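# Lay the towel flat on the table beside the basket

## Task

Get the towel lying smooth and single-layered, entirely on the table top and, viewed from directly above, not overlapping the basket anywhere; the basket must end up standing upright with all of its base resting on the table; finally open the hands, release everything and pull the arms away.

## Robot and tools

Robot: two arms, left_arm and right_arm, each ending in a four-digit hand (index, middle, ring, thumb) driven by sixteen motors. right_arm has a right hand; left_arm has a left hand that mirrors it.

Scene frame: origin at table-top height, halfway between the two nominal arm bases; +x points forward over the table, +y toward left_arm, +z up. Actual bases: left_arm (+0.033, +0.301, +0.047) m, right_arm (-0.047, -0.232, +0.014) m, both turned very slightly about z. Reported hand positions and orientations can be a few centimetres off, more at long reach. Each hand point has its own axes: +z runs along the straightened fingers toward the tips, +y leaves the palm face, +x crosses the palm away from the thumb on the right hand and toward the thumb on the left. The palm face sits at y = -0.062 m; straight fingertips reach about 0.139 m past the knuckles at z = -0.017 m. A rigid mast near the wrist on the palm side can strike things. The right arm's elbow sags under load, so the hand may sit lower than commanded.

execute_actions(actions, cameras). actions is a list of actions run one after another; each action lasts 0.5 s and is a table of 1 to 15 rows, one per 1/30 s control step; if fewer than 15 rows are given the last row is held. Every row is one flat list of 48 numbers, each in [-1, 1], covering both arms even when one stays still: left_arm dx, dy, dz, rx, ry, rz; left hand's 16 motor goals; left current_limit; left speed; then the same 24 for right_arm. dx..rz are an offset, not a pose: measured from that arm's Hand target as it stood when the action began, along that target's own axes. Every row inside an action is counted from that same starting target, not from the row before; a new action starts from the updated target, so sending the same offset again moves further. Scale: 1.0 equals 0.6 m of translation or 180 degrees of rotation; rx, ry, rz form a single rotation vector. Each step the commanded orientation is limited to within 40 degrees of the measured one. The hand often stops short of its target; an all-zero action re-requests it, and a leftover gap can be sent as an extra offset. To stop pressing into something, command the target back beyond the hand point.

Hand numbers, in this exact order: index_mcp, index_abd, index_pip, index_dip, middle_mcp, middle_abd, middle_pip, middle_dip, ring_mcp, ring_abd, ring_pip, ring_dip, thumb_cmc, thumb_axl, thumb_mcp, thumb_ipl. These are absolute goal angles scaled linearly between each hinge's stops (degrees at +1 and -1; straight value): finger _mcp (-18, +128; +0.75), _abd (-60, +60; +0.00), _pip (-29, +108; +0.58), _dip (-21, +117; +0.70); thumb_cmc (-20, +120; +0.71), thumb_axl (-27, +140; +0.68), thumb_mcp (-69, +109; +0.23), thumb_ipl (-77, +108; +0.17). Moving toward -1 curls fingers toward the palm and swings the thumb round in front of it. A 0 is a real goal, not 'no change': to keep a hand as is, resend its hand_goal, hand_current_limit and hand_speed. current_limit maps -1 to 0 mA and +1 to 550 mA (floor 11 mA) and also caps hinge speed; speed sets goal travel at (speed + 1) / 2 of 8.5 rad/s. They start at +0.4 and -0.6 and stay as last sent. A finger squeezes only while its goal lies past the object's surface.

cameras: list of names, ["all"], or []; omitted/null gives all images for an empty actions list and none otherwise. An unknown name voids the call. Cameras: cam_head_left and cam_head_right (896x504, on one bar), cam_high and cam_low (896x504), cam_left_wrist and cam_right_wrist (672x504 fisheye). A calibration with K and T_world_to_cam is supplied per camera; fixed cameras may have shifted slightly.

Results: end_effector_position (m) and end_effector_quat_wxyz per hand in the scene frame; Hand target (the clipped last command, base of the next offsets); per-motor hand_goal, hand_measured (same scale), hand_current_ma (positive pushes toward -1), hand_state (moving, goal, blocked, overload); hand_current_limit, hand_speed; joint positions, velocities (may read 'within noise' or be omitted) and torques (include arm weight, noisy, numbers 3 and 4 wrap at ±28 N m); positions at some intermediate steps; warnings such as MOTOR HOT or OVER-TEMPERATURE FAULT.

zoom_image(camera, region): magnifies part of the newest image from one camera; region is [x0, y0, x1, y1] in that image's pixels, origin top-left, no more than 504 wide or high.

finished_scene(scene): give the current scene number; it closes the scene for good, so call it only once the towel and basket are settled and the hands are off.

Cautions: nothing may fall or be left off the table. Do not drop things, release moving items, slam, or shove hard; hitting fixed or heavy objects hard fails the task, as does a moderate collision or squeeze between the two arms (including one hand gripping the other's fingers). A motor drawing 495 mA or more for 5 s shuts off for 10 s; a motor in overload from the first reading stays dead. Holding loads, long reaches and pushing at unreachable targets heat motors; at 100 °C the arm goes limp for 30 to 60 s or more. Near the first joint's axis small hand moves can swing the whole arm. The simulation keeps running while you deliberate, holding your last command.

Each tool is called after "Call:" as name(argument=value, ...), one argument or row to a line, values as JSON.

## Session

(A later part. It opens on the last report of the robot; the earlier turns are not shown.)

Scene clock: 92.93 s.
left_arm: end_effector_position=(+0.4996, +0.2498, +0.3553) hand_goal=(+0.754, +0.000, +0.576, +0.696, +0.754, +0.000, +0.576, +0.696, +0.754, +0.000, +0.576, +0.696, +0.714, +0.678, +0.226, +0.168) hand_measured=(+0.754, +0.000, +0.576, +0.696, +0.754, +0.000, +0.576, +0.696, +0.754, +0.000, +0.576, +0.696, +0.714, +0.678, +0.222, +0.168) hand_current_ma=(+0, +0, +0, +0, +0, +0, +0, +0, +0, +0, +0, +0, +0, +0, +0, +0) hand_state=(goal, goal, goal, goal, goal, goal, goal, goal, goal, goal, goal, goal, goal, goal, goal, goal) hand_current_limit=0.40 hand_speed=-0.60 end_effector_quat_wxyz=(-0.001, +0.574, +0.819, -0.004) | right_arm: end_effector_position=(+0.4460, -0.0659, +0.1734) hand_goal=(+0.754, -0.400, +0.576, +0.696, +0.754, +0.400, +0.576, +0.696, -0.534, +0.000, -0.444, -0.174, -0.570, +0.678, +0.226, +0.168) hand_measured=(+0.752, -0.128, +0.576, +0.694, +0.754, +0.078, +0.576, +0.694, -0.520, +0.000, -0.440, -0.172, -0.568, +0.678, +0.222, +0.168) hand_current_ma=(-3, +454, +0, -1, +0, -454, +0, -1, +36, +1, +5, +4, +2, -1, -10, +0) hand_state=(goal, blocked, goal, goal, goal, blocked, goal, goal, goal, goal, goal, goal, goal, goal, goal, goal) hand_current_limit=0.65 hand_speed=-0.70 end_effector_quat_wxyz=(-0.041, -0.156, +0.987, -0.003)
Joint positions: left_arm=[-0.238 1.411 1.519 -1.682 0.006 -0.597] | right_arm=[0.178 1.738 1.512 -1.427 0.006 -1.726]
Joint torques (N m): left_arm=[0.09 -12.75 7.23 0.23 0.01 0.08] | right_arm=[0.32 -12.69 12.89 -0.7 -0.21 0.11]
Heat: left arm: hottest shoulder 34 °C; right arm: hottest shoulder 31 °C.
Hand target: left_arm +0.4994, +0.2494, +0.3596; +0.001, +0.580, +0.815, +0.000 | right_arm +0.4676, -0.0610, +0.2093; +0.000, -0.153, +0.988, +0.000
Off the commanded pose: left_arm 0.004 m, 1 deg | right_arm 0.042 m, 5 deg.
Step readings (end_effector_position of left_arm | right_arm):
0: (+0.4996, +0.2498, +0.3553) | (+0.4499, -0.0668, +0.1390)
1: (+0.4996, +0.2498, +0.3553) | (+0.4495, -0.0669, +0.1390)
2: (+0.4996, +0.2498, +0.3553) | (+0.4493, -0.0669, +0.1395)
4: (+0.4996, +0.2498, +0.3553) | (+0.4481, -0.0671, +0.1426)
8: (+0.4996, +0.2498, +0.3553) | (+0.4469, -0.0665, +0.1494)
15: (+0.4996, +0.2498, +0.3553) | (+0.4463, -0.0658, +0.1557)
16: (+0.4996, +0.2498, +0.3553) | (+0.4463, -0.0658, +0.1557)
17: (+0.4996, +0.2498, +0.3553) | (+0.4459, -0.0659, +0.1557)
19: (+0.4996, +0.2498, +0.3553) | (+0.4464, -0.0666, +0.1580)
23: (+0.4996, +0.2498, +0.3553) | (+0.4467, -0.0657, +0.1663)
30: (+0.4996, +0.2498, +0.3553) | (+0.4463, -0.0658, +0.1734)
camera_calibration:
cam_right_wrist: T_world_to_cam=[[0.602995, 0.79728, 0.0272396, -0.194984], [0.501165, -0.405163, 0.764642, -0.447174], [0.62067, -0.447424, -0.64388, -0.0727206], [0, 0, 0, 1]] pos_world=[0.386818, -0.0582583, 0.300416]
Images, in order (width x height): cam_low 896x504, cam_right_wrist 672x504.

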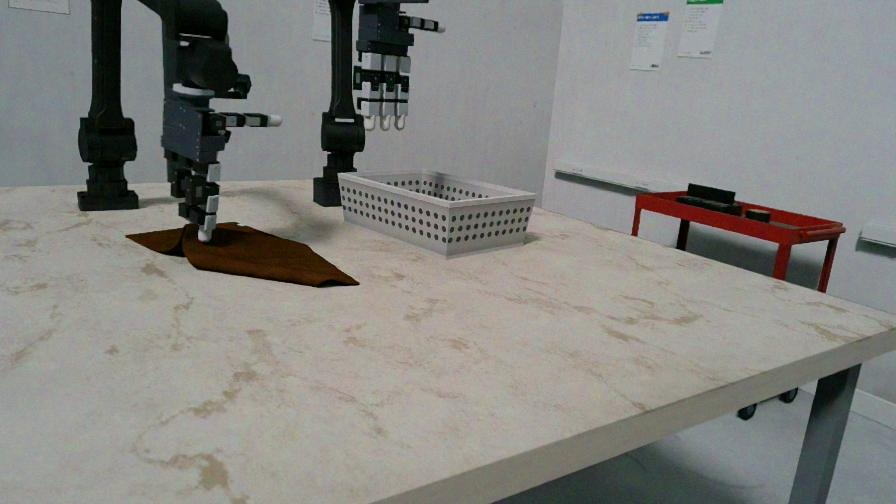

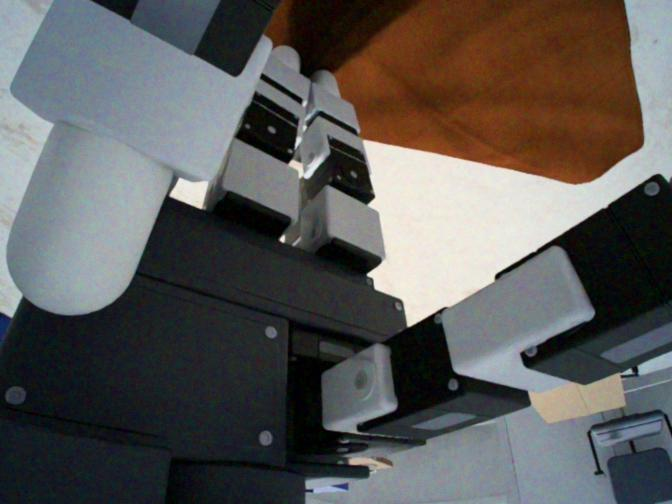

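Call:
execute_actions(
  actions=[
    [[0,0,0,0,0,0,0.754,0,0.576,0.696,0.754,0,0.576,0.696,0.754,0,0.576,0.696,0.714,0.678,0.226,0.168,0.4,-0.6,0.0,0.0,-0.04,0,0,0,0.754,-0.4,0.576,0.696,0.754,0.4,0.576,0.696,-0.534,0,-0.444,-0.174,-0.57,0.678,0.226,0.168,0.65,-0.7]],
    [[0,0,0,0,0,0,0.754,0,0.576,0.696,0.754,0,0.576,0.696,0.754,0,0.576,0.696,0.714,0.678,0.226,0.168,0.4,-0.6,0.0,0.0,-0.04,0,0,0,0.754,-0.4,0.576,0.696,0.754,0.4,0.576,0.696,-0.534,0,-0.444,-0.174,-0.57,0.678,0.226,0.168,0.65,-0.7]],
  ],
  cameras=["cam_low", "cam_high", "cam_head_left"],
)

Call:
zoom_image(
  camera="cam_low",
  region=[110, 180, 390, 310],
)

Call:
zoom_image(
  camera="cam_high",
  region=[290, 200, 530, 360],
)

Scene clock: 94.87 s.
left_arm: end_effector_position=(+0.4996, +0.2498, +0.3553) hand_goal=(+0.754, +0.000, +0.576, +0.696, +0.754, +0.000, +0.576, +0.696, +0.754, +0.000, +0.576, +0.696, +0.714, +0.678, +0.226, +0.168) hand_measured=(+0.754, +0.000, +0.576, +0.696, +0.754, +0.000, +0.576, +0.696, +0.754, +0.000, +0.576, +0.696, +0.714, +0.678, +0.222, +0.168) hand_current_ma=(+0, +0, +0, +0, +0, +0, +0, +0, +0, +0, +0, +0, +0, +0, +0, +0) hand_state=(goal, goal, goal, goal, goal, goal, goal, goal, goal, goal, goal, goal, goal, goal, goal, goal) hand_current_limit=0.40 hand_speed=-0.60 end_effector_quat_wxyz=(-0.001, +0.574, +0.819, -0.004) | right_arm: end_effector_position=(+0.4496, -0.0653, +0.2218) hand_goal=(+0.754, -0.400, +0.576, +0.696, +0.754, +0.400, +0.576, +0.696, -0.534, +0.000, -0.444, -0.174, -0.570, +0.678, +0.226, +0.168) hand_measured=(+0.752, -0.128, +0.576, +0.694, +0.754, +0.078, +0.576, +0.694, -0.520, +0.000, -0.440, -0.172, -0.568, +0.678, +0.222, +0.168) hand_current_ma=(-3, +454, +0, -1, +0, -454, +0, -1, +36, +1, +5, +4, +2, -1, -10, +0) hand_state=(goal, blocked, goal, goal, goal, blocked, goal, goal, goal, goal, goal, goal, goal, goal, goal, goal) hand_current_limit=0.65 hand_speed=-0.70 end_effector_quat_wxyz=(-0.040, -0.156, +0.987, -0.003)
Joint positions: left_arm=[-0.238 1.411 1.519 -1.682 0.006 -0.597] | right_arm=[0.178 1.725 1.624 -1.55 0.006 -1.726]
Joint torques (N m): left_arm=[-0.44 -12.86 7.23 0.24 -0.03 0.07] | right_arm=[0.56 -12.63 13.09 -0.7 -0.21 0.11]
Heat: left arm: hottest shoulder 34 °C; right arm: hottest shoulder 31 °C.
Hand target: left_arm +0.4994, +0.2494, +0.3596; +0.001, +0.580, +0.815, +0.000 | right_arm +0.4676, -0.0611, +0.2573; +0.000, -0.153, +0.988, +0.000
Off the commanded pose: left_arm 0.004 m, 1 deg | right_arm 0.040 m, 5 deg.
Step readings (end_effector_position of left_arm | right_arm):
0: (+0.4996, +0.2498, +0.3553) | (+0.4460, -0.0659, +0.1734)
1: (+0.4996, +0.2498, +0.3553) | (+0.4460, -0.0659, +0.1734)
2: (+0.4996, +0.2498, +0.3553) | (+0.4461, -0.0658, +0.1732)
4: (+0.4996, +0.2498, +0.3553) | (+0.4458, -0.0659, +0.1767)
8: (+0.4996, +0.2498, +0.3553) | (+0.4456, -0.0659, +0.1875)
15: (+0.4996, +0.2498, +0.3553) | (+0.4484, -0.0655, +0.1981)
16: (+0.4996, +0.2498, +0.3553) | (+0.4488, -0.0654, +0.1987)
17: (+0.4996, +0.2498, +0.3553) | (+0.4483, -0.0655, +0.1985)
19: (+0.4996, +0.2498, +0.3553) | (+0.4473, -0.0657, +0.2021)
23: (+0.4996, +0.2498, +0.3553) | (+0.4478, -0.0656, +0.2141)
30: (+0.4996, +0.2498, +0.3553) | (+0.4511, -0.0650, +0.2217)
Images, in order (width x height): cam_head_left 896x504, cam_high 896x504, cam_low 896x504.

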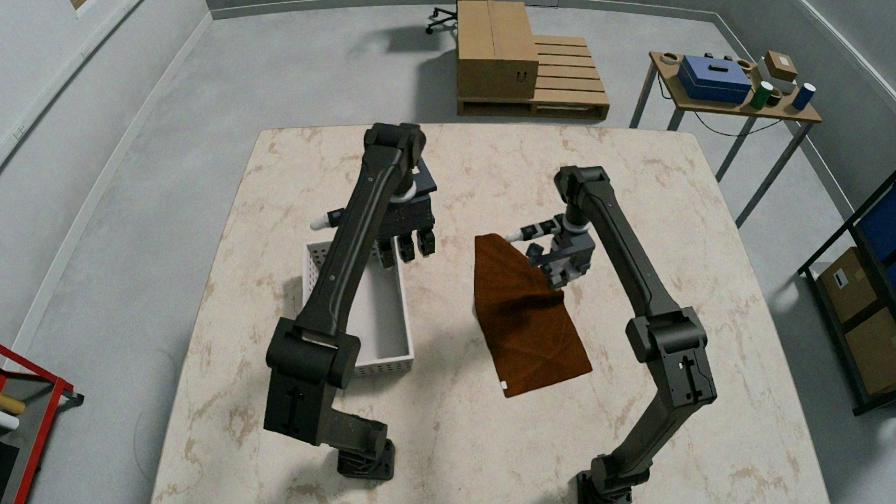

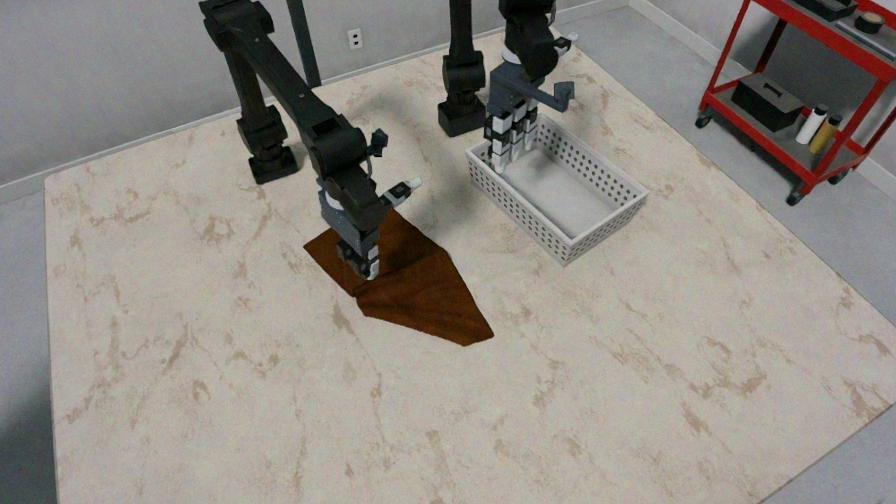

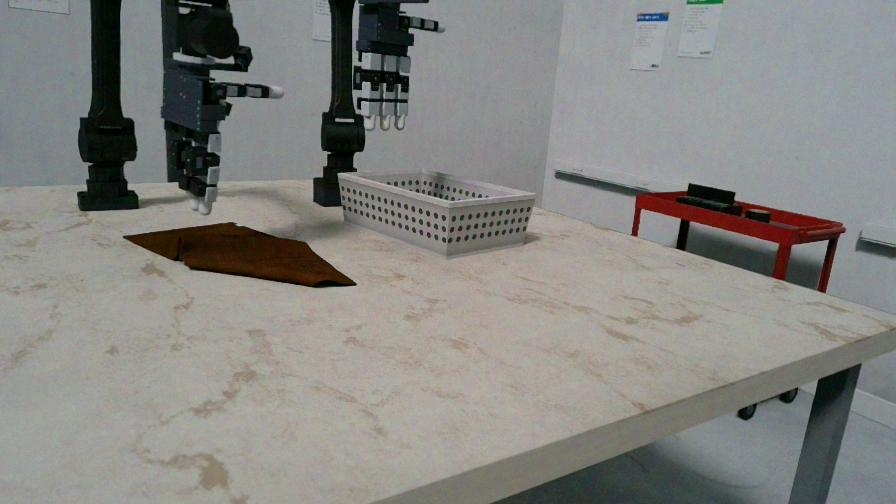

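Scaled by 1.800 from the camera's 896x504 image, which has a finer 1280x720 frame.

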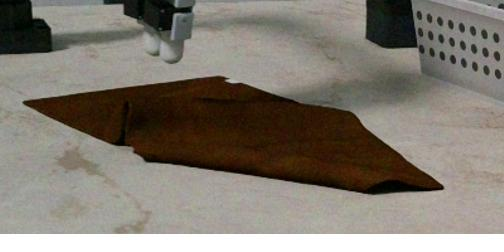

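Scaled by 2.100 from the camera's 896x504 image, which has a finer 1280x720 frame.

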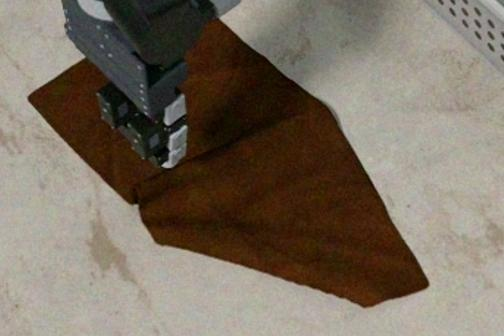

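Call:
execute_actions(
  actions=[
    [[0,0,0,0,0,0,0.754,0,0.576,0.696,0.754,0,0.576,0.696,0.754,0,0.576,0.696,0.714,0.678,0.226,0.168,0.4,-0.6,0.0,0.0,0,0,0,0,0.754,0.05,0.576,0.696,0.754,-0.05,0.576,0.696,-0.534,0,-0.444,-0.174,-0.57,0.678,0.226,0.168,0.65,-0.7]],
    [[0,0,0,0,0,0,0.754,0,0.576,0.696,0.754,0,0.576,0.696,0.754,0,0.576,0.696,0.714,0.678,0.226,0.168,0.4,-0.6,0.0,0.0,0,0,0,0,0.754,-0.4,0.576,0.696,0.754,0.4,0.576,0.696,-0.534,0,-0.444,-0.174,-0.57,0.678,0.226,0.168,0.65,-0.7]],
  ],
  cameras=["cam_right_wrist", "cam_low"],
)

Call:
zoom_image(
  camera="cam_low",
  region=[140, 130, 260, 220],
)

Call:
zoom_image(
  camera="cam_right_wrist",
  region=[200, 0, 460, 200],
)

Scene clock: 97.50 s.
left_arm: end_effector_position=(+0.4996, +0.2498, +0.3553) hand_goal=(+0.754, +0.000, +0.576, +0.696, +0.754, +0.000, +0.576, +0.696, +0.754, +0.000, +0.576, +0.696, +0.714, +0.678, +0.226, +0.168) hand_measured=(+0.754, +0.000, +0.576, +0.696, +0.754, +0.000, +0.576, +0.696, +0.754, +0.000, +0.576, +0.696, +0.714, +0.678, +0.222, +0.168) hand_current_ma=(+0, +0, +0, +0, +0, +0, +0, +0, +0, +0, +0, +0, +0, +0, +0, +0) hand_state=(goal, goal, goal, goal, goal, goal, goal, goal, goal, goal, goal, goal, goal, goal, goal, goal) hand_current_limit=0.40 hand_speed=-0.60 end_effector_quat_wxyz=(-0.001, +0.574, +0.819, -0.004) | right_arm: end_effector_position=(+0.4496, -0.0653, +0.2218) hand_goal=(+0.754, -0.400, +0.576, +0.696, +0.754, +0.400, +0.576, +0.696, -0.534, +0.000, -0.444, -0.174, -0.570, +0.678, +0.226, +0.168) hand_measured=(+0.752, -0.106, +0.576, +0.694, +0.754, +0.098, +0.576, +0.694, -0.520, +0.000, -0.440, -0.172, -0.568, +0.678, +0.222, +0.168) hand_current_ma=(-3, +454, +0, -1, +0, -454, +0, -1, +36, +1, +5, +4, +2, -1, -10, +0) hand_state=(goal, blocked, goal, goal, goal, blocked, goal, goal, goal, goal, goal, goal, goal, goal, goal, goal) hand_current_limit=0.65 hand_speed=-0.70 end_effector_quat_wxyz=(-0.040, -0.156, +0.987, -0.003)
Joint positions: left_arm=[-0.238 1.411 1.519 -1.682 0.006 -0.597] | right_arm=[0.178 1.725 1.624 -1.55 0.006 -1.726]
Joint torques (N m): left_arm=[-0.56 -12.81 7.28 0.25 -0.02 0.09] | right_arm=[0.44 -12.69 13.08 -0.65 -0.23 0.12]
Heat: left arm: hottest shoulder 34 °C; right arm: hottest shoulder 31 °C.
Hand target: left_arm +0.4994, +0.2494, +0.3596; +0.001, +0.580, +0.815, +0.000 | right_arm +0.4676, -0.0611, +0.2573; +0.000, -0.153, +0.988, +0.000
Off the commanded pose: left_arm 0.004 m, 1 deg | right_arm 0.040 m, 5 deg.
Step readings (end_effector_position of left_arm | right_arm):
0: (+0.4996, +0.2498, +0.3553) | (+0.4496, -0.0653, +0.2218)
1: (+0.4996, +0.2498, +0.3553) | (+0.4496, -0.0653, +0.2218)
2: (+0.4996, +0.2498, +0.3553) | (+0.4496, -0.0653, +0.2218)
4: (+0.4996, +0.2498, +0.3553) | (+0.4496, -0.0653, +0.2218)
8: (+0.4996, +0.2498, +0.3553) | (+0.4496, -0.0653, +0.2218)
15: (+0.4996, +0.2498, +0.3553) | (+0.4496, -0.0653, +0.2218)
16: (+0.4996, +0.2498, +0.3553) | (+0.4496, -0.0653, +0.2218)
17: (+0.4996, +0.2498, +0.3553) | (+0.4496, -0.0653, +0.2218)
19: (+0.4996, +0.2498, +0.3553) | (+0.4496, -0.0653, +0.2218)
23: (+0.4996, +0.2498, +0.3553) | (+0.4496, -0.0653, +0.2218)
30: (+0.4996, +0.2498, +0.3553) | (+0.4496, -0.0653, +0.2218)
camera_calibration:
cam_right_wrist: T_world_to_cam=[[0.602927, 0.797292, 0.0283614, -0.199193], [0.500029, -0.405353, 0.765284, -0.485357], [0.621652, -0.447229, -0.643067, -0.0441213], [0, 0, 0, 1]] pos_world=[0.390219, -0.0576582, 0.348713]
Images, in order (width x height): cam_low 896x504, cam_right_wrist 672x504.

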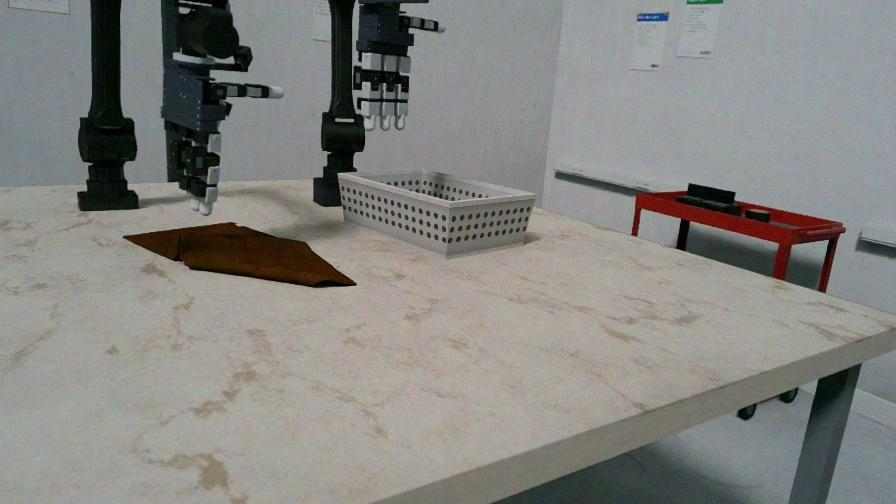

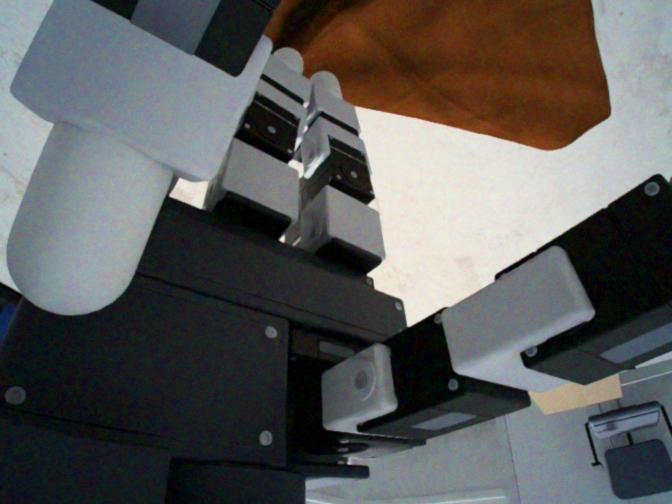

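Scaled by 4.200 from the camera's 896x504 image, which has a finer 1280x720 frame.

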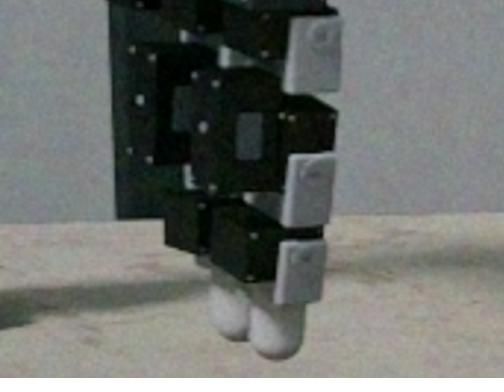

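Scaled by 1.938 from the camera's 672x504 image, which has a finer 960x720 frame.

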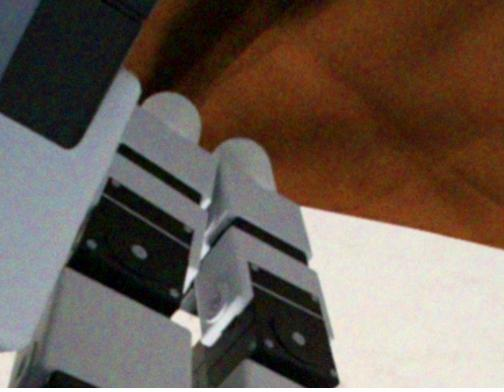

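Call:
zoom_image(
  camera="cam_head_left",
  region=[440, 200, 640, 410],
)

This scene's latest camera images include none from cam_head_left. They are from: cam_low, cam_right_wrist. cam_head_left's image comes with the result of a call that names it in "cameras".

Call:
execute_actions(
  actions=[
    [[0,0,0,0,0,0,0.754,0,0.576,0.696,0.754,0,0.576,0.696,0.754,0,0.576,0.696,0.714,0.678,0.226,0.168,0.4,-0.6,0.0,-0.2,0,0,0,0,0.754,0.05,0.576,0.696,0.754,-0.05,0.576,0.696,-0.534,0,-0.444,-0.174,-0.57,0.678,0.226,0.168,0.65,-0.7]],
  ],
  cameras=["cam_head_left", "cam_high", "cam_low", "cam_right_wrist"],
)

Call:
zoom_image(
  camera="cam_head_left",
  region=[440, 220, 620, 410],
)

Call:
zoom_image(
  camera="cam_high",
  region=[290, 200, 530, 360],
)

Call:
zoom_image(
  camera="cam_low",
  region=[110, 200, 310, 310],
)

Scene clock: 103.67 s.
left_arm: end_effector_position=(+0.4996, +0.2498, +0.3553) hand_goal=(+0.754, +0.000, +0.576, +0.696, +0.754, +0.000, +0.576, +0.696, +0.754, +0.000, +0.576, +0.696, +0.714, +0.678, +0.226, +0.168) hand_measured=(+0.754, +0.000, +0.576, +0.696, +0.754, +0.000, +0.576, +0.696, +0.754, +0.000, +0.576, +0.696, +0.714, +0.678, +0.222, +0.168) hand_current_ma=(+0, +0, +0, +0, +0, +0, +0, +0, +0, +0, +0, +0, +0, +0, +0, +0) hand_state=(goal, goal, goal, goal, goal, goal, goal, goal, goal, goal, goal, goal, goal, goal, goal, goal) hand_current_limit=0.40 hand_speed=-0.60 end_effector_quat_wxyz=(-0.001, +0.574, +0.819, -0.004) | right_arm: end_effector_position=(+0.4854, -0.1721, +0.2310) hand_goal=(+0.754, +0.050, +0.576, +0.696, +0.754, -0.050, +0.576, +0.696, -0.534, +0.000, -0.444, -0.174, -0.570, +0.678, +0.226, +0.168) hand_measured=(+0.754, +0.048, +0.576, +0.694, +0.754, -0.046, +0.576, +0.694, -0.520, +0.000, -0.440, -0.172, -0.568, +0.678, +0.222, +0.168) hand_current_ma=(+0, -3, -1, -1, +0, +6, +0, -1, +36, +1, +5, +4, +2, -1, -10, +0) hand_state=(goal, goal, goal, goal, goal, goal, goal, goal, goal, goal, goal, goal, goal, goal, goal, goal) hand_current_limit=0.65 hand_speed=-0.70 end_effector_quat_wxyz=(-0.031, -0.146, +0.989, +0.003)
Joint positions: left_arm=[-0.238 1.411 1.519 -1.682 0.006 -0.597] | right_arm=[-0.031 1.788 1.731 -1.576 0.006 -1.913]
Joint torques (N m): left_arm=[-0.56 -12.69 7.24 0.24 -0.01 0.08] | right_arm=[-0.15 -11.99 13.49 -0.69 -0.25 -0.15]
Heat: left arm: hottest shoulder 34 °C; right arm: hottest shoulder 31 °C.
Hand target: left_arm +0.4994, +0.2494, +0.3596; +0.001, +0.580, +0.815, +0.000 | right_arm +0.5039, -0.1754, +0.2572; +0.000, -0.153, +0.988, +0.000
Off the commanded pose: left_arm 0.004 m, 1 deg | right_arm 0.032 m, 4 deg.
Step readings (end_effector_position of left_arm | right_arm):
0: (+0.4996, +0.2498, +0.3553) | (+0.4496, -0.0653, +0.2218)
1: (+0.4996, +0.2498, +0.3553) | (+0.4496, -0.0653, +0.2218)
2: (+0.4996, +0.2498, +0.3553) | (+0.4500, -0.0670, +0.2227)
4: (+0.4996, +0.2498, +0.3553) | (+0.4540, -0.0790, +0.2263)
8: (+0.4996, +0.2498, +0.3553) | (+0.4748, -0.1402, +0.2338)
15: (+0.4996, +0.2498, +0.3553) | (+0.4934, -0.2009, +0.2355)
camera_calibration:
cam_right_wrist: T_world_to_cam=[[0.619609, 0.783336, 0.0496954, -0.151269], [0.478226, -0.426959, 0.767467, -0.547235], [0.622403, -0.451764, -0.639159, -0.110306], [0, 0, 0, 1]] pos_world=[0.424084, -0.164985, 0.356999]
Images, in order (width x height): cam_head_left 896x504, cam_high 896x504, cam_low 896x504, cam_right_wrist 672x504.

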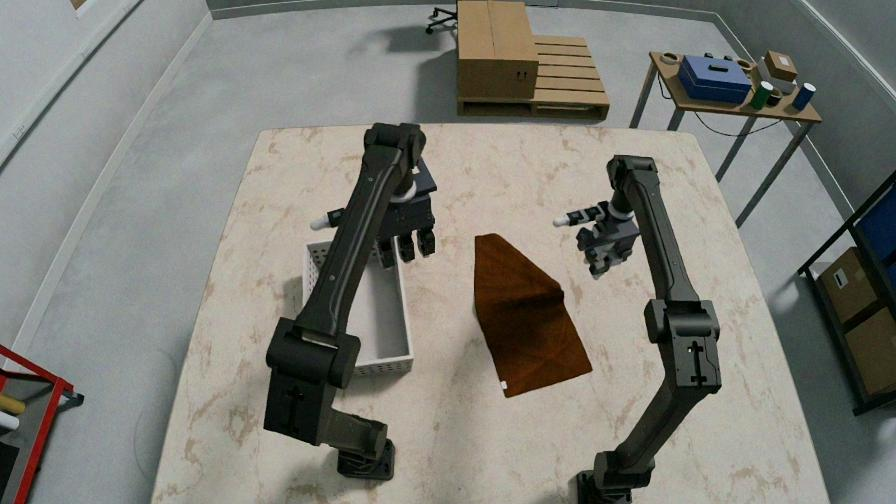

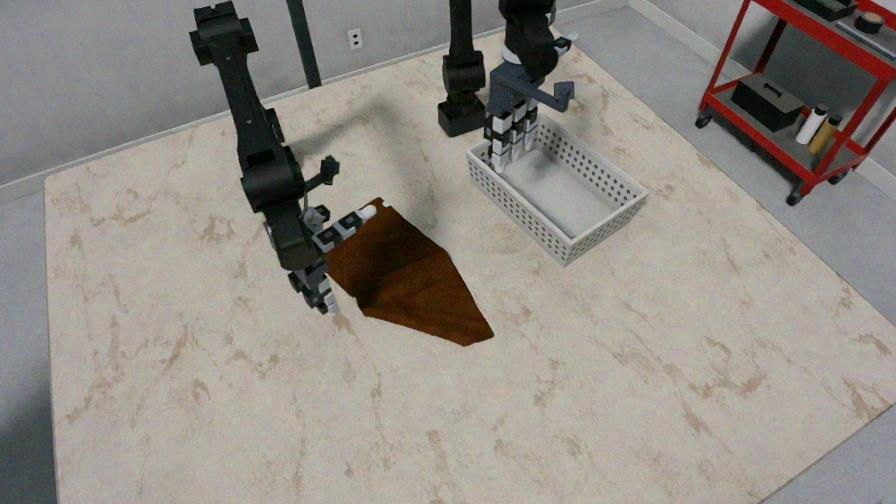

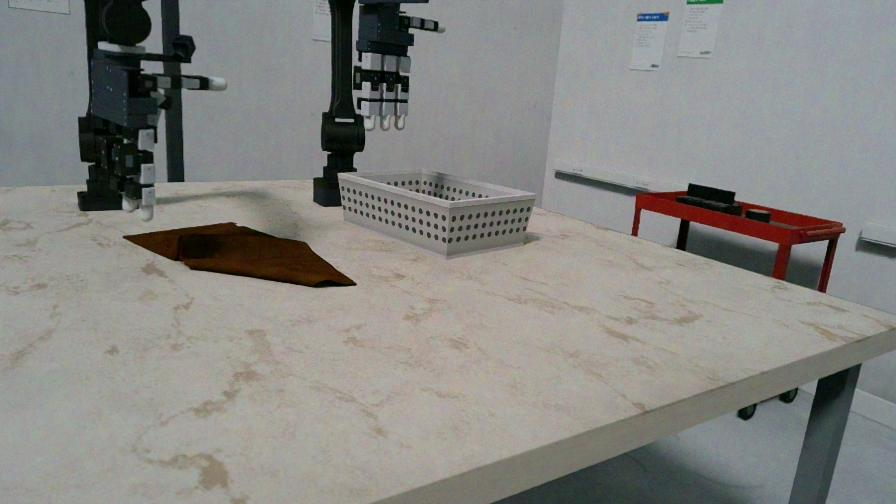

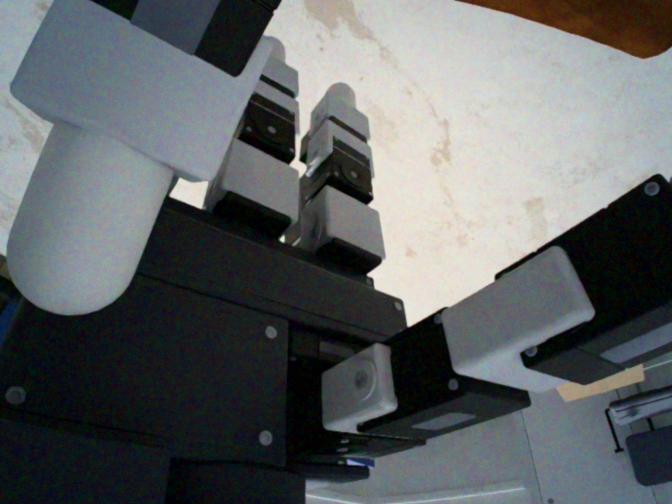

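Scaled by 2.653 from the camera's 896x504 image, which has a finer 1280x720 frame.

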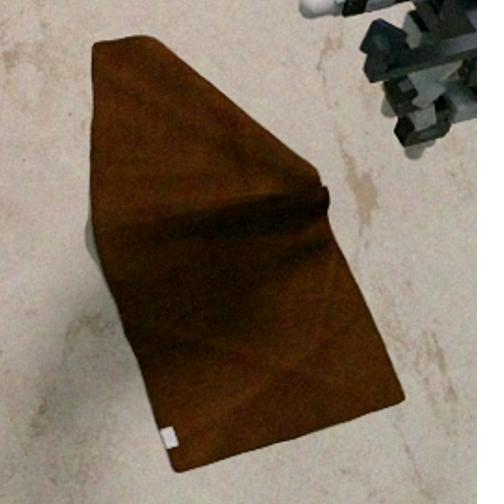

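Scaled by 2.100 from the camera's 896x504 image, which has a finer 1280x720 frame.

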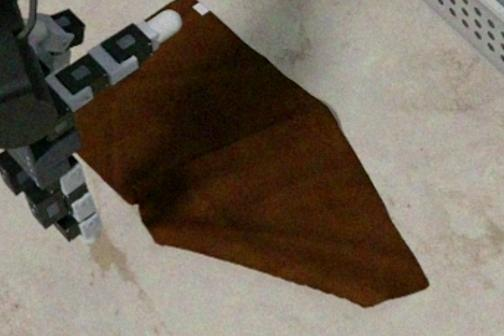

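Scaled by 2.520 from the camera's 896x504 image, which has a finer 1280x720 frame.

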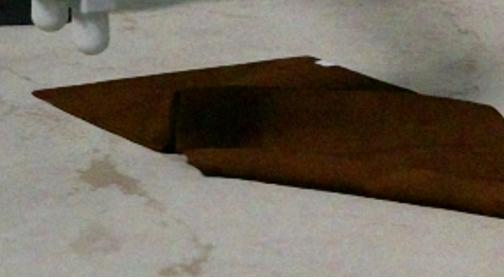

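Call:
execute_actions(
  actions=[
    [[0,0,0,0,0,0,0.754,0,0.576,0.696,0.754,0,0.576,0.696,0.754,0,0.576,0.696,0.714,0.678,0.226,0.168,0.4,-0.6,0.0053,0.0877,0.0,0,0,0.049,0.754,0.15,0.576,0.696,0.754,-0.15,0.576,0.696,-0.534,0,-0.444,-0.174,-0.57,0.678,0.226,0.168,0.65,-0.7]],
    [[0,0,0,0,0,0,0.754,0,0.576,0.696,0.754,0,0.576,0.696,0.754,0,0.576,0.696,0.714,0.678,0.226,0.168,0.4,-0.6,0.0187,0.0857,0.05,0,0,0.049,0.754,0.15,0.576,0.696,0.754,-0.15,0.576,0.696,-0.534,0,-0.444,-0.174,-0.57,0.678,0.226,0.168,0.65,-0.7]],
  ],
  cameras=["cam_head_left", "cam_high", "cam_low", "cam_right_wrist"],
)

Call:
zoom_image(
  camera="cam_low",
  region=[110, 200, 310, 310],
)

Call:
zoom_image(
  camera="cam_right_wrist",
  region=[180, 0, 480, 200],
)

Call:
zoom_image(
  camera="cam_high",
  region=[290, 200, 530, 360],
)

Scene clock: 108.57 s.
left_arm: end_effector_position=(+0.4996, +0.2498, +0.3553) hand_goal=(+0.754, +0.000, +0.576, +0.696, +0.754, +0.000, +0.576, +0.696, +0.754, +0.000, +0.576, +0.696, +0.714, +0.678, +0.226, +0.168) hand_measured=(+0.754, +0.000, +0.576, +0.696, +0.754, +0.000, +0.576, +0.696, +0.754, +0.000, +0.576, +0.696, +0.714, +0.678, +0.222, +0.168) hand_current_ma=(+0, +0, +0, +0, +0, +0, +0, +0, +0, +0, +0, +0, +0, +0, +0, +0) hand_state=(goal, goal, goal, goal, goal, goal, goal, goal, goal, goal, goal, goal, goal, goal, goal, goal) hand_current_limit=0.40 hand_speed=-0.60 end_effector_quat_wxyz=(-0.001, +0.574, +0.819, -0.004) | right_arm: end_effector_position=(+0.4636, -0.0767, +0.2193) hand_goal=(+0.754, +0.150, +0.576, +0.696, +0.754, -0.150, +0.576, +0.696, -0.534, +0.000, -0.444, -0.174, -0.570, +0.678, +0.226, +0.168) hand_measured=(+0.754, +0.148, +0.576, +0.694, +0.754, -0.146, +0.576, +0.694, -0.520, +0.000, -0.442, -0.172, -0.568, +0.678, +0.222, +0.168) hand_current_ma=(-1, -3, -1, -1, -1, +6, +0, -1, +34, +1, +5, +4, +2, -1, -10, +0) hand_state=(goal, goal, goal, goal, goal, goal, goal, goal, goal, goal, goal, goal, goal, goal, goal, goal) hand_current_limit=0.65 hand_speed=-0.70 end_effector_quat_wxyz=(-0.016, -0.006, +1.000, -0.003)
Joint positions: left_arm=[-0.238 1.411 1.519 -1.682 0.006 -0.597] | right_arm=[0.162 1.659 1.533 -1.478 0.001 -1.439]
Joint torques (N m): left_arm=[-0.26 -13.04 7.19 0.24 -0.02 0.1] | right_arm=[-0.5 -12.16 7.58 0.62 -0.07 0.14]
Heat: left arm: hottest shoulder 34 °C; right arm: hottest elbow 32 °C.
Hand target: left_arm +0.4994, +0.2494, +0.3596; +0.001, +0.580, +0.815, +0.000 | right_arm +0.4661, -0.0771, +0.2273; +0.000, +0.000, +1.000, +0.000
Off the commanded pose: left_arm 0.004 m, 1 deg | right_arm 0.008 m, 2 deg.
Step readings (end_effector_position of left_arm | right_arm):
0: (+0.4996, +0.2498, +0.3553) | (+0.4854, -0.1721, +0.2310)
1: (+0.4996, +0.2498, +0.3553) | (+0.4854, -0.1721, +0.2310)
2: (+0.4996, +0.2498, +0.3553) | (+0.4855, -0.1721, +0.2317)
4: (+0.4996, +0.2498, +0.3553) | (+0.4883, -0.1693, +0.2326)
8: (+0.4996, +0.2498, +0.3553) | (+0.4866, -0.1494, +0.2398)
15: (+0.4996, +0.2498, +0.3553) | (+0.4796, -0.1206, +0.2532)
16: (+0.4996, +0.2498, +0.3553) | (+0.4798, -0.1206, +0.2526)
17: (+0.4996, +0.2498, +0.3553) | (+0.4813, -0.1207, +0.2502)
19: (+0.4996, +0.2498, +0.3553) | (+0.4796, -0.1191, +0.2411)
23: (+0.4996, +0.2498, +0.3553) | (+0.4593, -0.1005, +0.2188)
30: (+0.4996, +0.2498, +0.3553) | (+0.4587, -0.0714, +0.2123)
camera_calibration:
cam_right_wrist: T_world_to_cam=[[0.810725, 0.582281, 0.0606085, -0.318336], [0.319451, -0.526769, 0.787696, -0.425633], [0.490588, -0.619244, -0.613075, -0.0185619], [0, 0, 0, 1]] pos_world=[0.403158, -0.0503434, 0.343184]
Images, in order (width x height): cam_head_left 896x504, cam_high 896x504, cam_low 896x504, cam_right_wrist 672x504.

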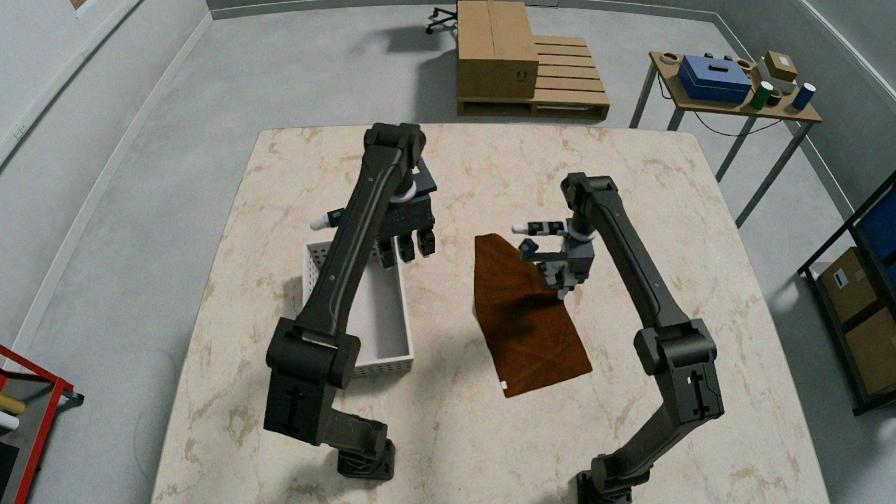

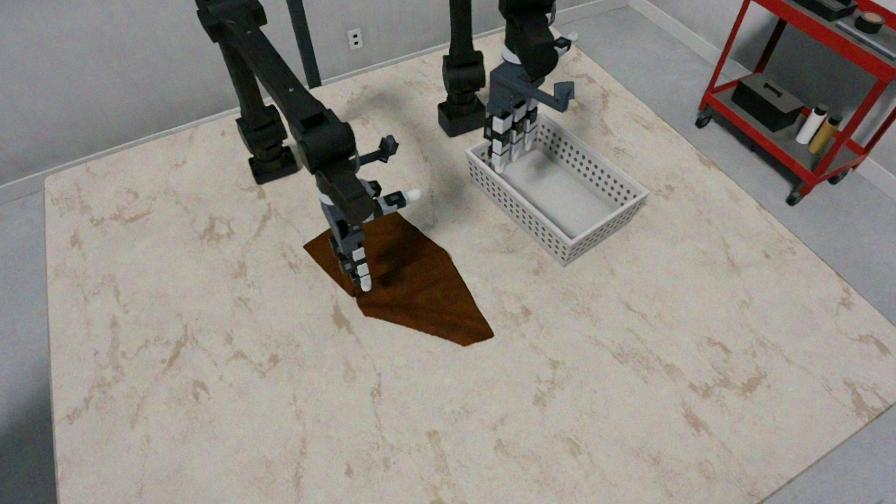

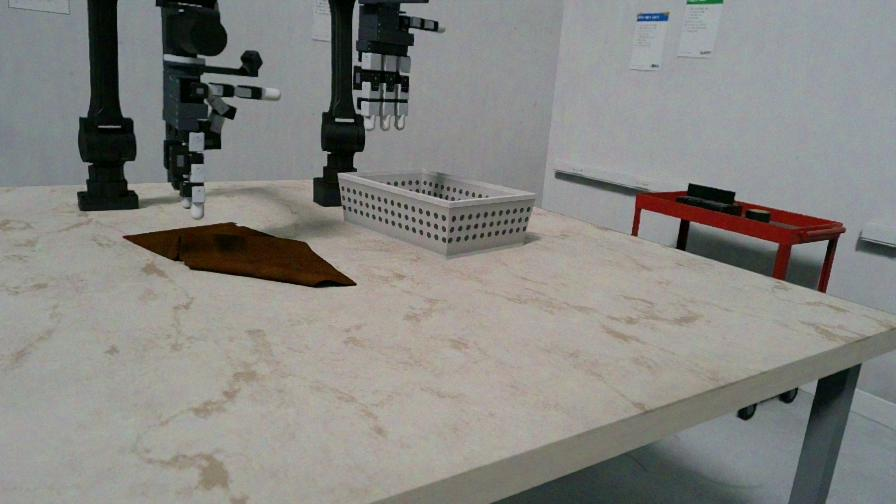

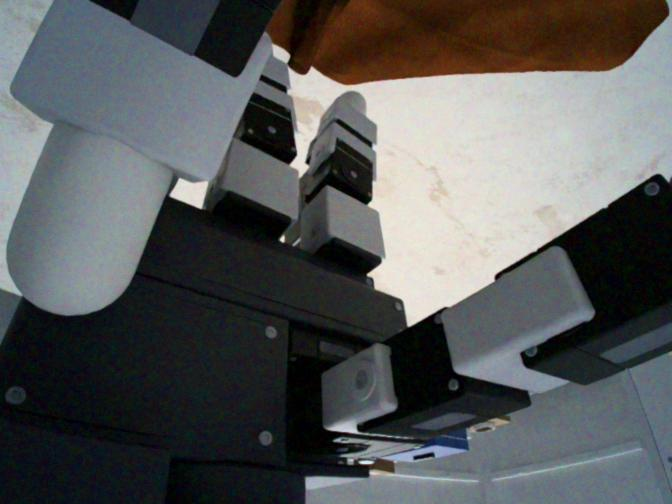

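Scaled by 2.520 from the camera's 896x504 image, which has a finer 1280x720 frame.

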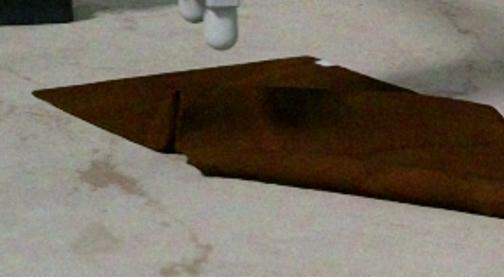

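Scaled by 1.680 from the camera's 672x504 image, which has a finer 960x720 frame.

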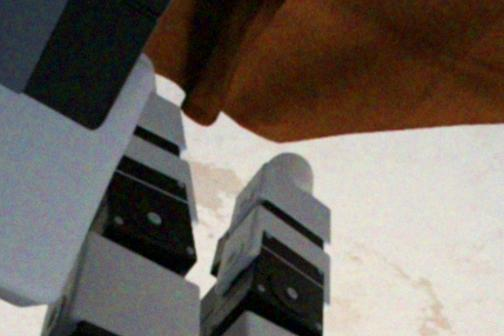

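Scaled by 2.100 from the camera's 896x504 image, which has a finer 1280x720 frame.

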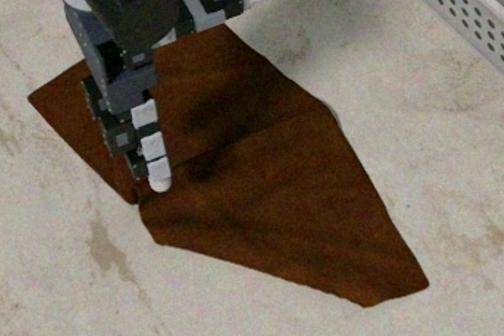

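Call:
execute_actions(
  actions=[
    [[0,0,0,0,0,0,0.754,0,0.576,0.696,0.754,0,0.576,0.696,0.754,0,0.576,0.696,0.714,0.678,0.226,0.168,0.4,-0.6,0.0,0.0,0.06,0,0,0,0.754,0.15,0.576,0.696,0.754,-0.15,0.576,0.696,-0.534,0,-0.444,-0.174,-0.57,0.678,0.226,0.168,0.65,-0.7]],
    [[0,0,0,0,0,0,0.754,0,0.576,0.696,0.754,0,0.576,0.696,0.754,0,0.576,0.696,0.714,0.678,0.226,0.168,0.4,-0.6,0.0,0.0,0.05,0,0,0,0.754,0.15,0.576,0.696,0.754,-0.15,0.576,0.696,-0.534,0,-0.444,-0.174,-0.57,0.678,0.226,0.168,0.65,-0.7]],
  ],
  cameras=["cam_low", "cam_right_wrist"],
)

Call:
zoom_image(
  camera="cam_low",
  region=[110, 200, 310, 310],
)

Call:
zoom_image(
  camera="cam_right_wrist",
  region=[180, 0, 480, 200],
)

Scene clock: 111.37 s.
left_arm: end_effector_position=(+0.4996, +0.2498, +0.3553) hand_goal=(+0.754, +0.000, +0.576, +0.696, +0.754, +0.000, +0.576, +0.696, +0.754, +0.000, +0.576, +0.696, +0.714, +0.678, +0.226, +0.168) hand_measured=(+0.754, +0.000, +0.576, +0.696, +0.754, +0.000, +0.576, +0.696, +0.754, +0.000, +0.576, +0.696, +0.714, +0.678, +0.222, +0.168) hand_current_ma=(+0, +0, +0, +0, +0, +0, +0, +0, +0, +0, +0, +0, +0, +0, +0, +0) hand_state=(goal, goal, goal, goal, goal, goal, goal, goal, goal, goal, goal, goal, goal, goal, goal, goal) hand_current_limit=0.40 hand_speed=-0.60 end_effector_quat_wxyz=(-0.001, +0.574, +0.819, -0.004) | right_arm: end_effector_position=(+0.4605, -0.0775, +0.1623) hand_goal=(+0.754, +0.150, +0.576, +0.696, +0.754, -0.150, +0.576, +0.696, -0.534, +0.000, -0.444, -0.174, -0.570, +0.678, +0.226, +0.168) hand_measured=(+0.754, +0.148, +0.576, +0.694, +0.754, -0.146, +0.576, +0.694, -0.520, +0.000, -0.442, -0.172, -0.568, +0.678, +0.222, +0.168) hand_current_ma=(-1, -3, -1, -1, -1, +5, +0, -1, +34, +1, +5, +4, +2, -1, -10, +0) hand_state=(goal, goal, goal, goal, goal, goal, goal, goal, goal, goal, goal, goal, goal, goal, goal, goal) hand_current_limit=0.65 hand_speed=-0.70 end_effector_quat_wxyz=(-0.008, -0.005, +1.000, -0.002)
Joint positions: left_arm=[-0.238 1.411 1.519 -1.682 0.006 -0.597] | right_arm=[0.162 1.67 1.394 -1.31 0.003 -1.438]
Joint torques (N m): left_arm=[-0.32 -12.63 7.2 0.25 -0.01 0.09] | right_arm=[-0.56 -10.52 7.64 0.7 -0.07 0.16]
Heat: left arm: hottest shoulder 34 °C; right arm: hottest shoulder 31 °C.
Hand target: left_arm +0.4994, +0.2494, +0.3596; +0.001, +0.580, +0.815, +0.000 | right_arm +0.4661, -0.0771, +0.1613; +0.000, +0.000, +1.000, +0.000
Off the commanded pose: left_arm 0.004 m, 1 deg | right_arm 0.006 m, 1 deg.
Step readings (end_effector_position of left_arm | right_arm):
0: (+0.4996, +0.2498, +0.3553) | (+0.4636, -0.0767, +0.2193)
1: (+0.4996, +0.2498, +0.3553) | (+0.4631, -0.0768, +0.2187)
2: (+0.4996, +0.2498, +0.3553) | (+0.4643, -0.0766, +0.2179)
4: (+0.4996, +0.2498, +0.3553) | (+0.4646, -0.0766, +0.2107)
8: (+0.4996, +0.2498, +0.3553) | (+0.4595, -0.0776, +0.1936)
15: (+0.4996, +0.2498, +0.3553) | (+0.4603, -0.0775, +0.1897)
16: (+0.4996, +0.2498, +0.3553) | (+0.4607, -0.0775, +0.1898)
17: (+0.4996, +0.2498, +0.3553) | (+0.4616, -0.0773, +0.1888)
19: (+0.4996, +0.2498, +0.3553) | (+0.4631, -0.0771, +0.1839)
23: (+0.4996, +0.2498, +0.3553) | (+0.4601, -0.0775, +0.1702)
30: (+0.4996, +0.2498, +0.3553) | (+0.4601, -0.0775, +0.1623)
camera_calibration:
cam_right_wrist: T_world_to_cam=[[0.81043, 0.581033, 0.0748588, -0.314248], [0.305279, -0.527914, 0.792535, -0.374517], [0.500008, -0.619441, -0.605214, -0.0581423], [0, 0, 0, 1]] pos_world=[0.39808, -0.0511396, 0.285154]
Images, in order (width x height): cam_low 896x504, cam_right_wrist 672x504.

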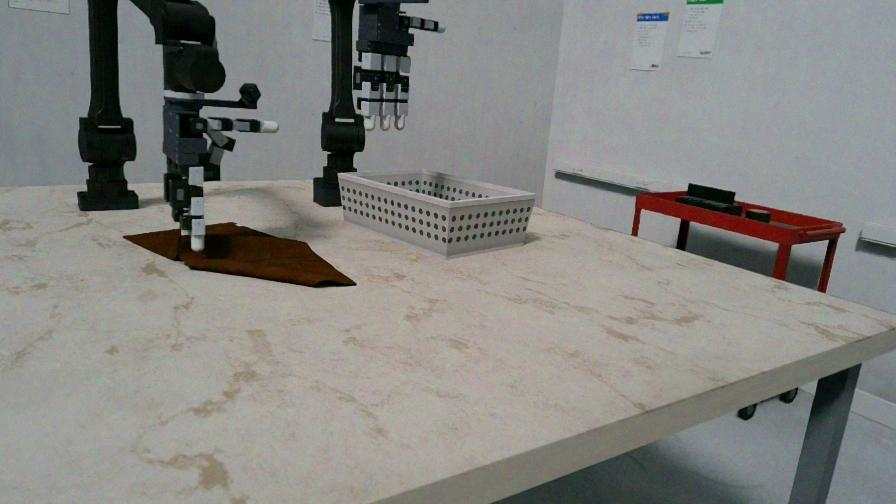

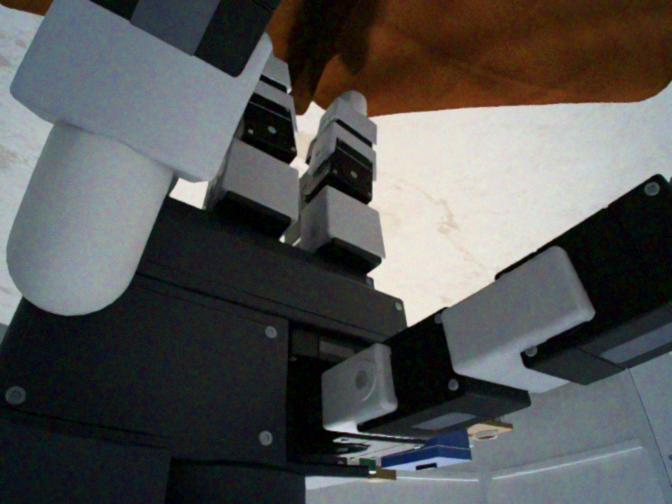

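Scaled by 2.520 from the camera's 896x504 image, which has a finer 1280x720 frame.

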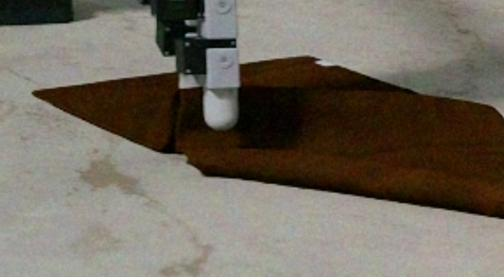

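Scaled by 1.680 from the camera's 672x504 image, which has a finer 960x720 frame.

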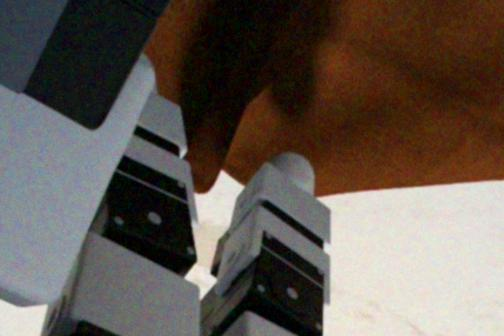

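Call:
execute_actions(
  actions=[
    [[0,0,0,0,0,0,0.754,0,0.576,0.696,0.754,0,0.576,0.696,0.754,0,0.576,0.696,0.714,0.678,0.226,0.168,0.4,-0.6,0.0,0.0,0.055,0,0,0,0.754,0.15,0.576,0.696,0.754,-0.15,0.576,0.696,-0.534,0,-0.444,-0.174,-0.57,0.678,0.226,0.168,0.65,-0.7]],
  ],
  cameras=["cam_low", "cam_right_wrist"],
)

Call:
zoom_image(
  camera="cam_low",
  region=[110, 200, 310, 310],
)

Call:
zoom_image(
  camera="cam_right_wrist",
  region=[180, 0, 480, 200],
)

Scene clock: 112.63 s.
left_arm: end_effector_position=(+0.4996, +0.2498, +0.3553) hand_goal=(+0.754, +0.000, +0.576, +0.696, +0.754, +0.000, +0.576, +0.696, +0.754, +0.000, +0.576, +0.696, +0.714, +0.678, +0.226, +0.168) hand_measured=(+0.754, +0.000, +0.576, +0.696, +0.754, +0.000, +0.576, +0.696, +0.754, +0.000, +0.576, +0.696, +0.714, +0.678, +0.222, +0.168) hand_current_ma=(+0, +0, +0, +0, +0, +0, +0, +0, +0, +0, +0, +0, +0, +0, +0, +0) hand_state=(goal, goal, goal, goal, goal, goal, goal, goal, goal, goal, goal, goal, goal, goal, goal, goal) hand_current_limit=0.40 hand_speed=-0.60 end_effector_quat_wxyz=(-0.001, +0.574, +0.819, -0.004) | right_arm: end_effector_position=(+0.4613, -0.0766, +0.1363) hand_goal=(+0.754, +0.150, +0.576, +0.696, +0.754, -0.150, +0.576, +0.696, -0.534, +0.000, -0.444, -0.174, -0.570, +0.678, +0.226, +0.168) hand_measured=(+0.754, +0.144, +0.576, +0.694, +0.754, -0.146, +0.576, +0.694, -0.520, +0.000, -0.442, -0.172, -0.568, +0.678, +0.222, +0.168) hand_current_ma=(+0, -10, +0, -1, -1, +5, +0, -1, +34, +1, +5, +4, +2, -1, -11, +0) hand_state=(goal, goal, goal, goal, goal, goal, goal, goal, goal, goal, goal, goal, goal, goal, goal, goal) hand_current_limit=0.65 hand_speed=-0.70 end_effector_quat_wxyz=(-0.002, -0.006, +1.000, -0.002)
Joint positions: left_arm=[-0.238 1.411 1.519 -1.682 0.006 -0.597] | right_arm=[0.164 1.687 1.343 -1.232 0.003 -1.438]
Joint torques (N m): left_arm=[-0.62 -12.86 7.17 0.31 0 0.07] | right_arm=[-0.5 -9.93 7.12 0.92 -0.1 0.15]
Heat: left arm: hottest shoulder 34 °C; right arm: hottest shoulder 31 °C.
Hand target: left_arm +0.4994, +0.2494, +0.3596; +0.001, +0.580, +0.815, +0.000 | right_arm +0.4660, -0.0770, +0.1283; +0.000, +0.000, +1.000, +0.000
Off the commanded pose: left_arm 0.004 m, 1 deg | right_arm 0.009 m, 1 deg.
Step readings (end_effector_position of left_arm | right_arm):
0: (+0.4996, +0.2498, +0.3553) | (+0.4605, -0.0775, +0.1623)
1: (+0.4996, +0.2498, +0.3553) | (+0.4609, -0.0774, +0.1624)
2: (+0.4996, +0.2498, +0.3553) | (+0.4617, -0.0773, +0.1614)
4: (+0.4996, +0.2498, +0.3553) | (+0.4632, -0.0771, +0.1567)
8: (+0.4996, +0.2498, +0.3553) | (+0.4606, -0.0775, +0.1401)
15: (+0.4996, +0.2498, +0.3553) | (+0.4613, -0.0766, +0.1363)
camera_calibration:
cam_right_wrist: T_world_to_cam=[[0.808666, 0.5822, 0.0842755, -0.313855], [0.297741, -0.528626, 0.794924, -0.350531], [0.507355, -0.617736, -0.600827, -0.0774895], [0, 0, 0, 1]] pos_world=[0.397486, -0.0504411, 0.258538]
Images, in order (width x height): cam_low 896x504, cam_right_wrist 672x504.

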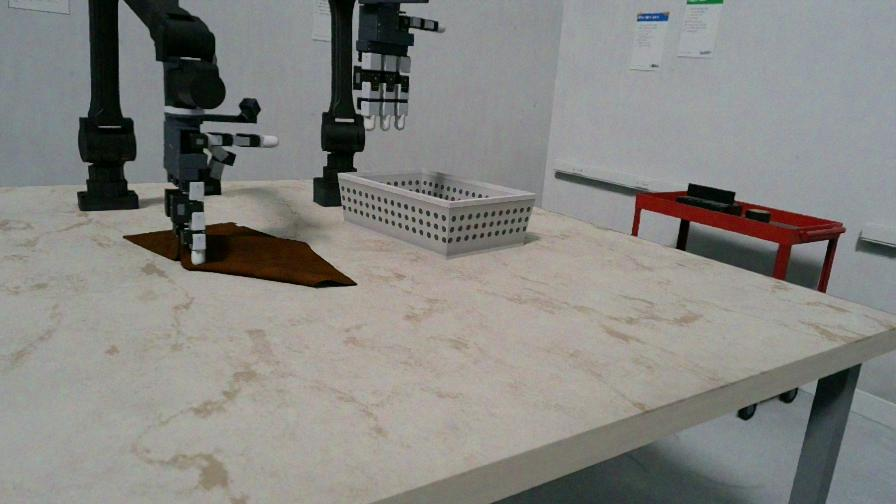

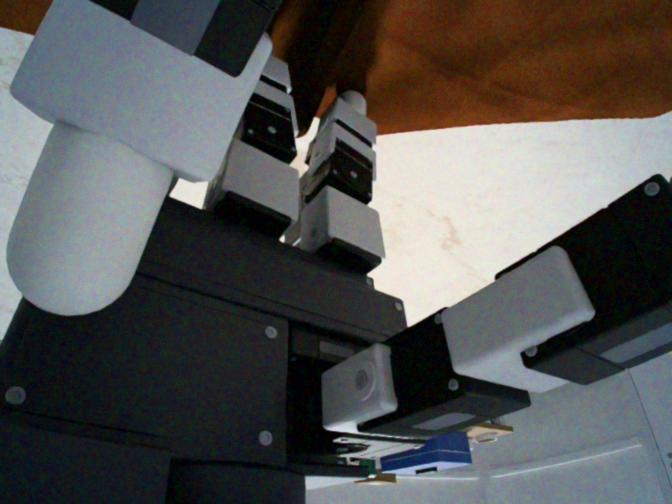

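Scaled by 2.520 from the camera's 896x504 image, which has a finer 1280x720 frame.

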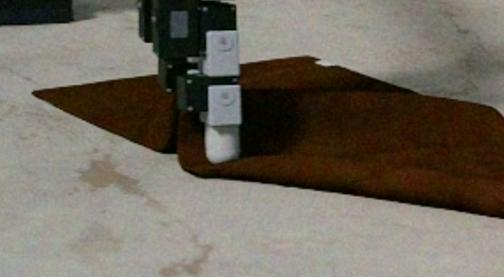

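Scaled by 1.680 from the camera's 672x504 image, which has a finer 960x720 frame.

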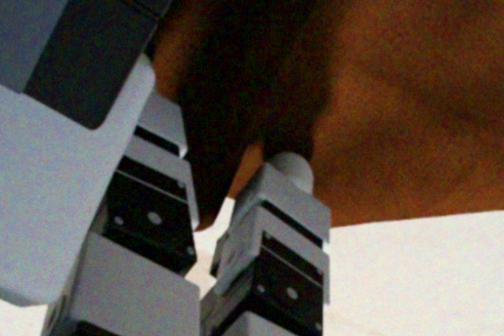

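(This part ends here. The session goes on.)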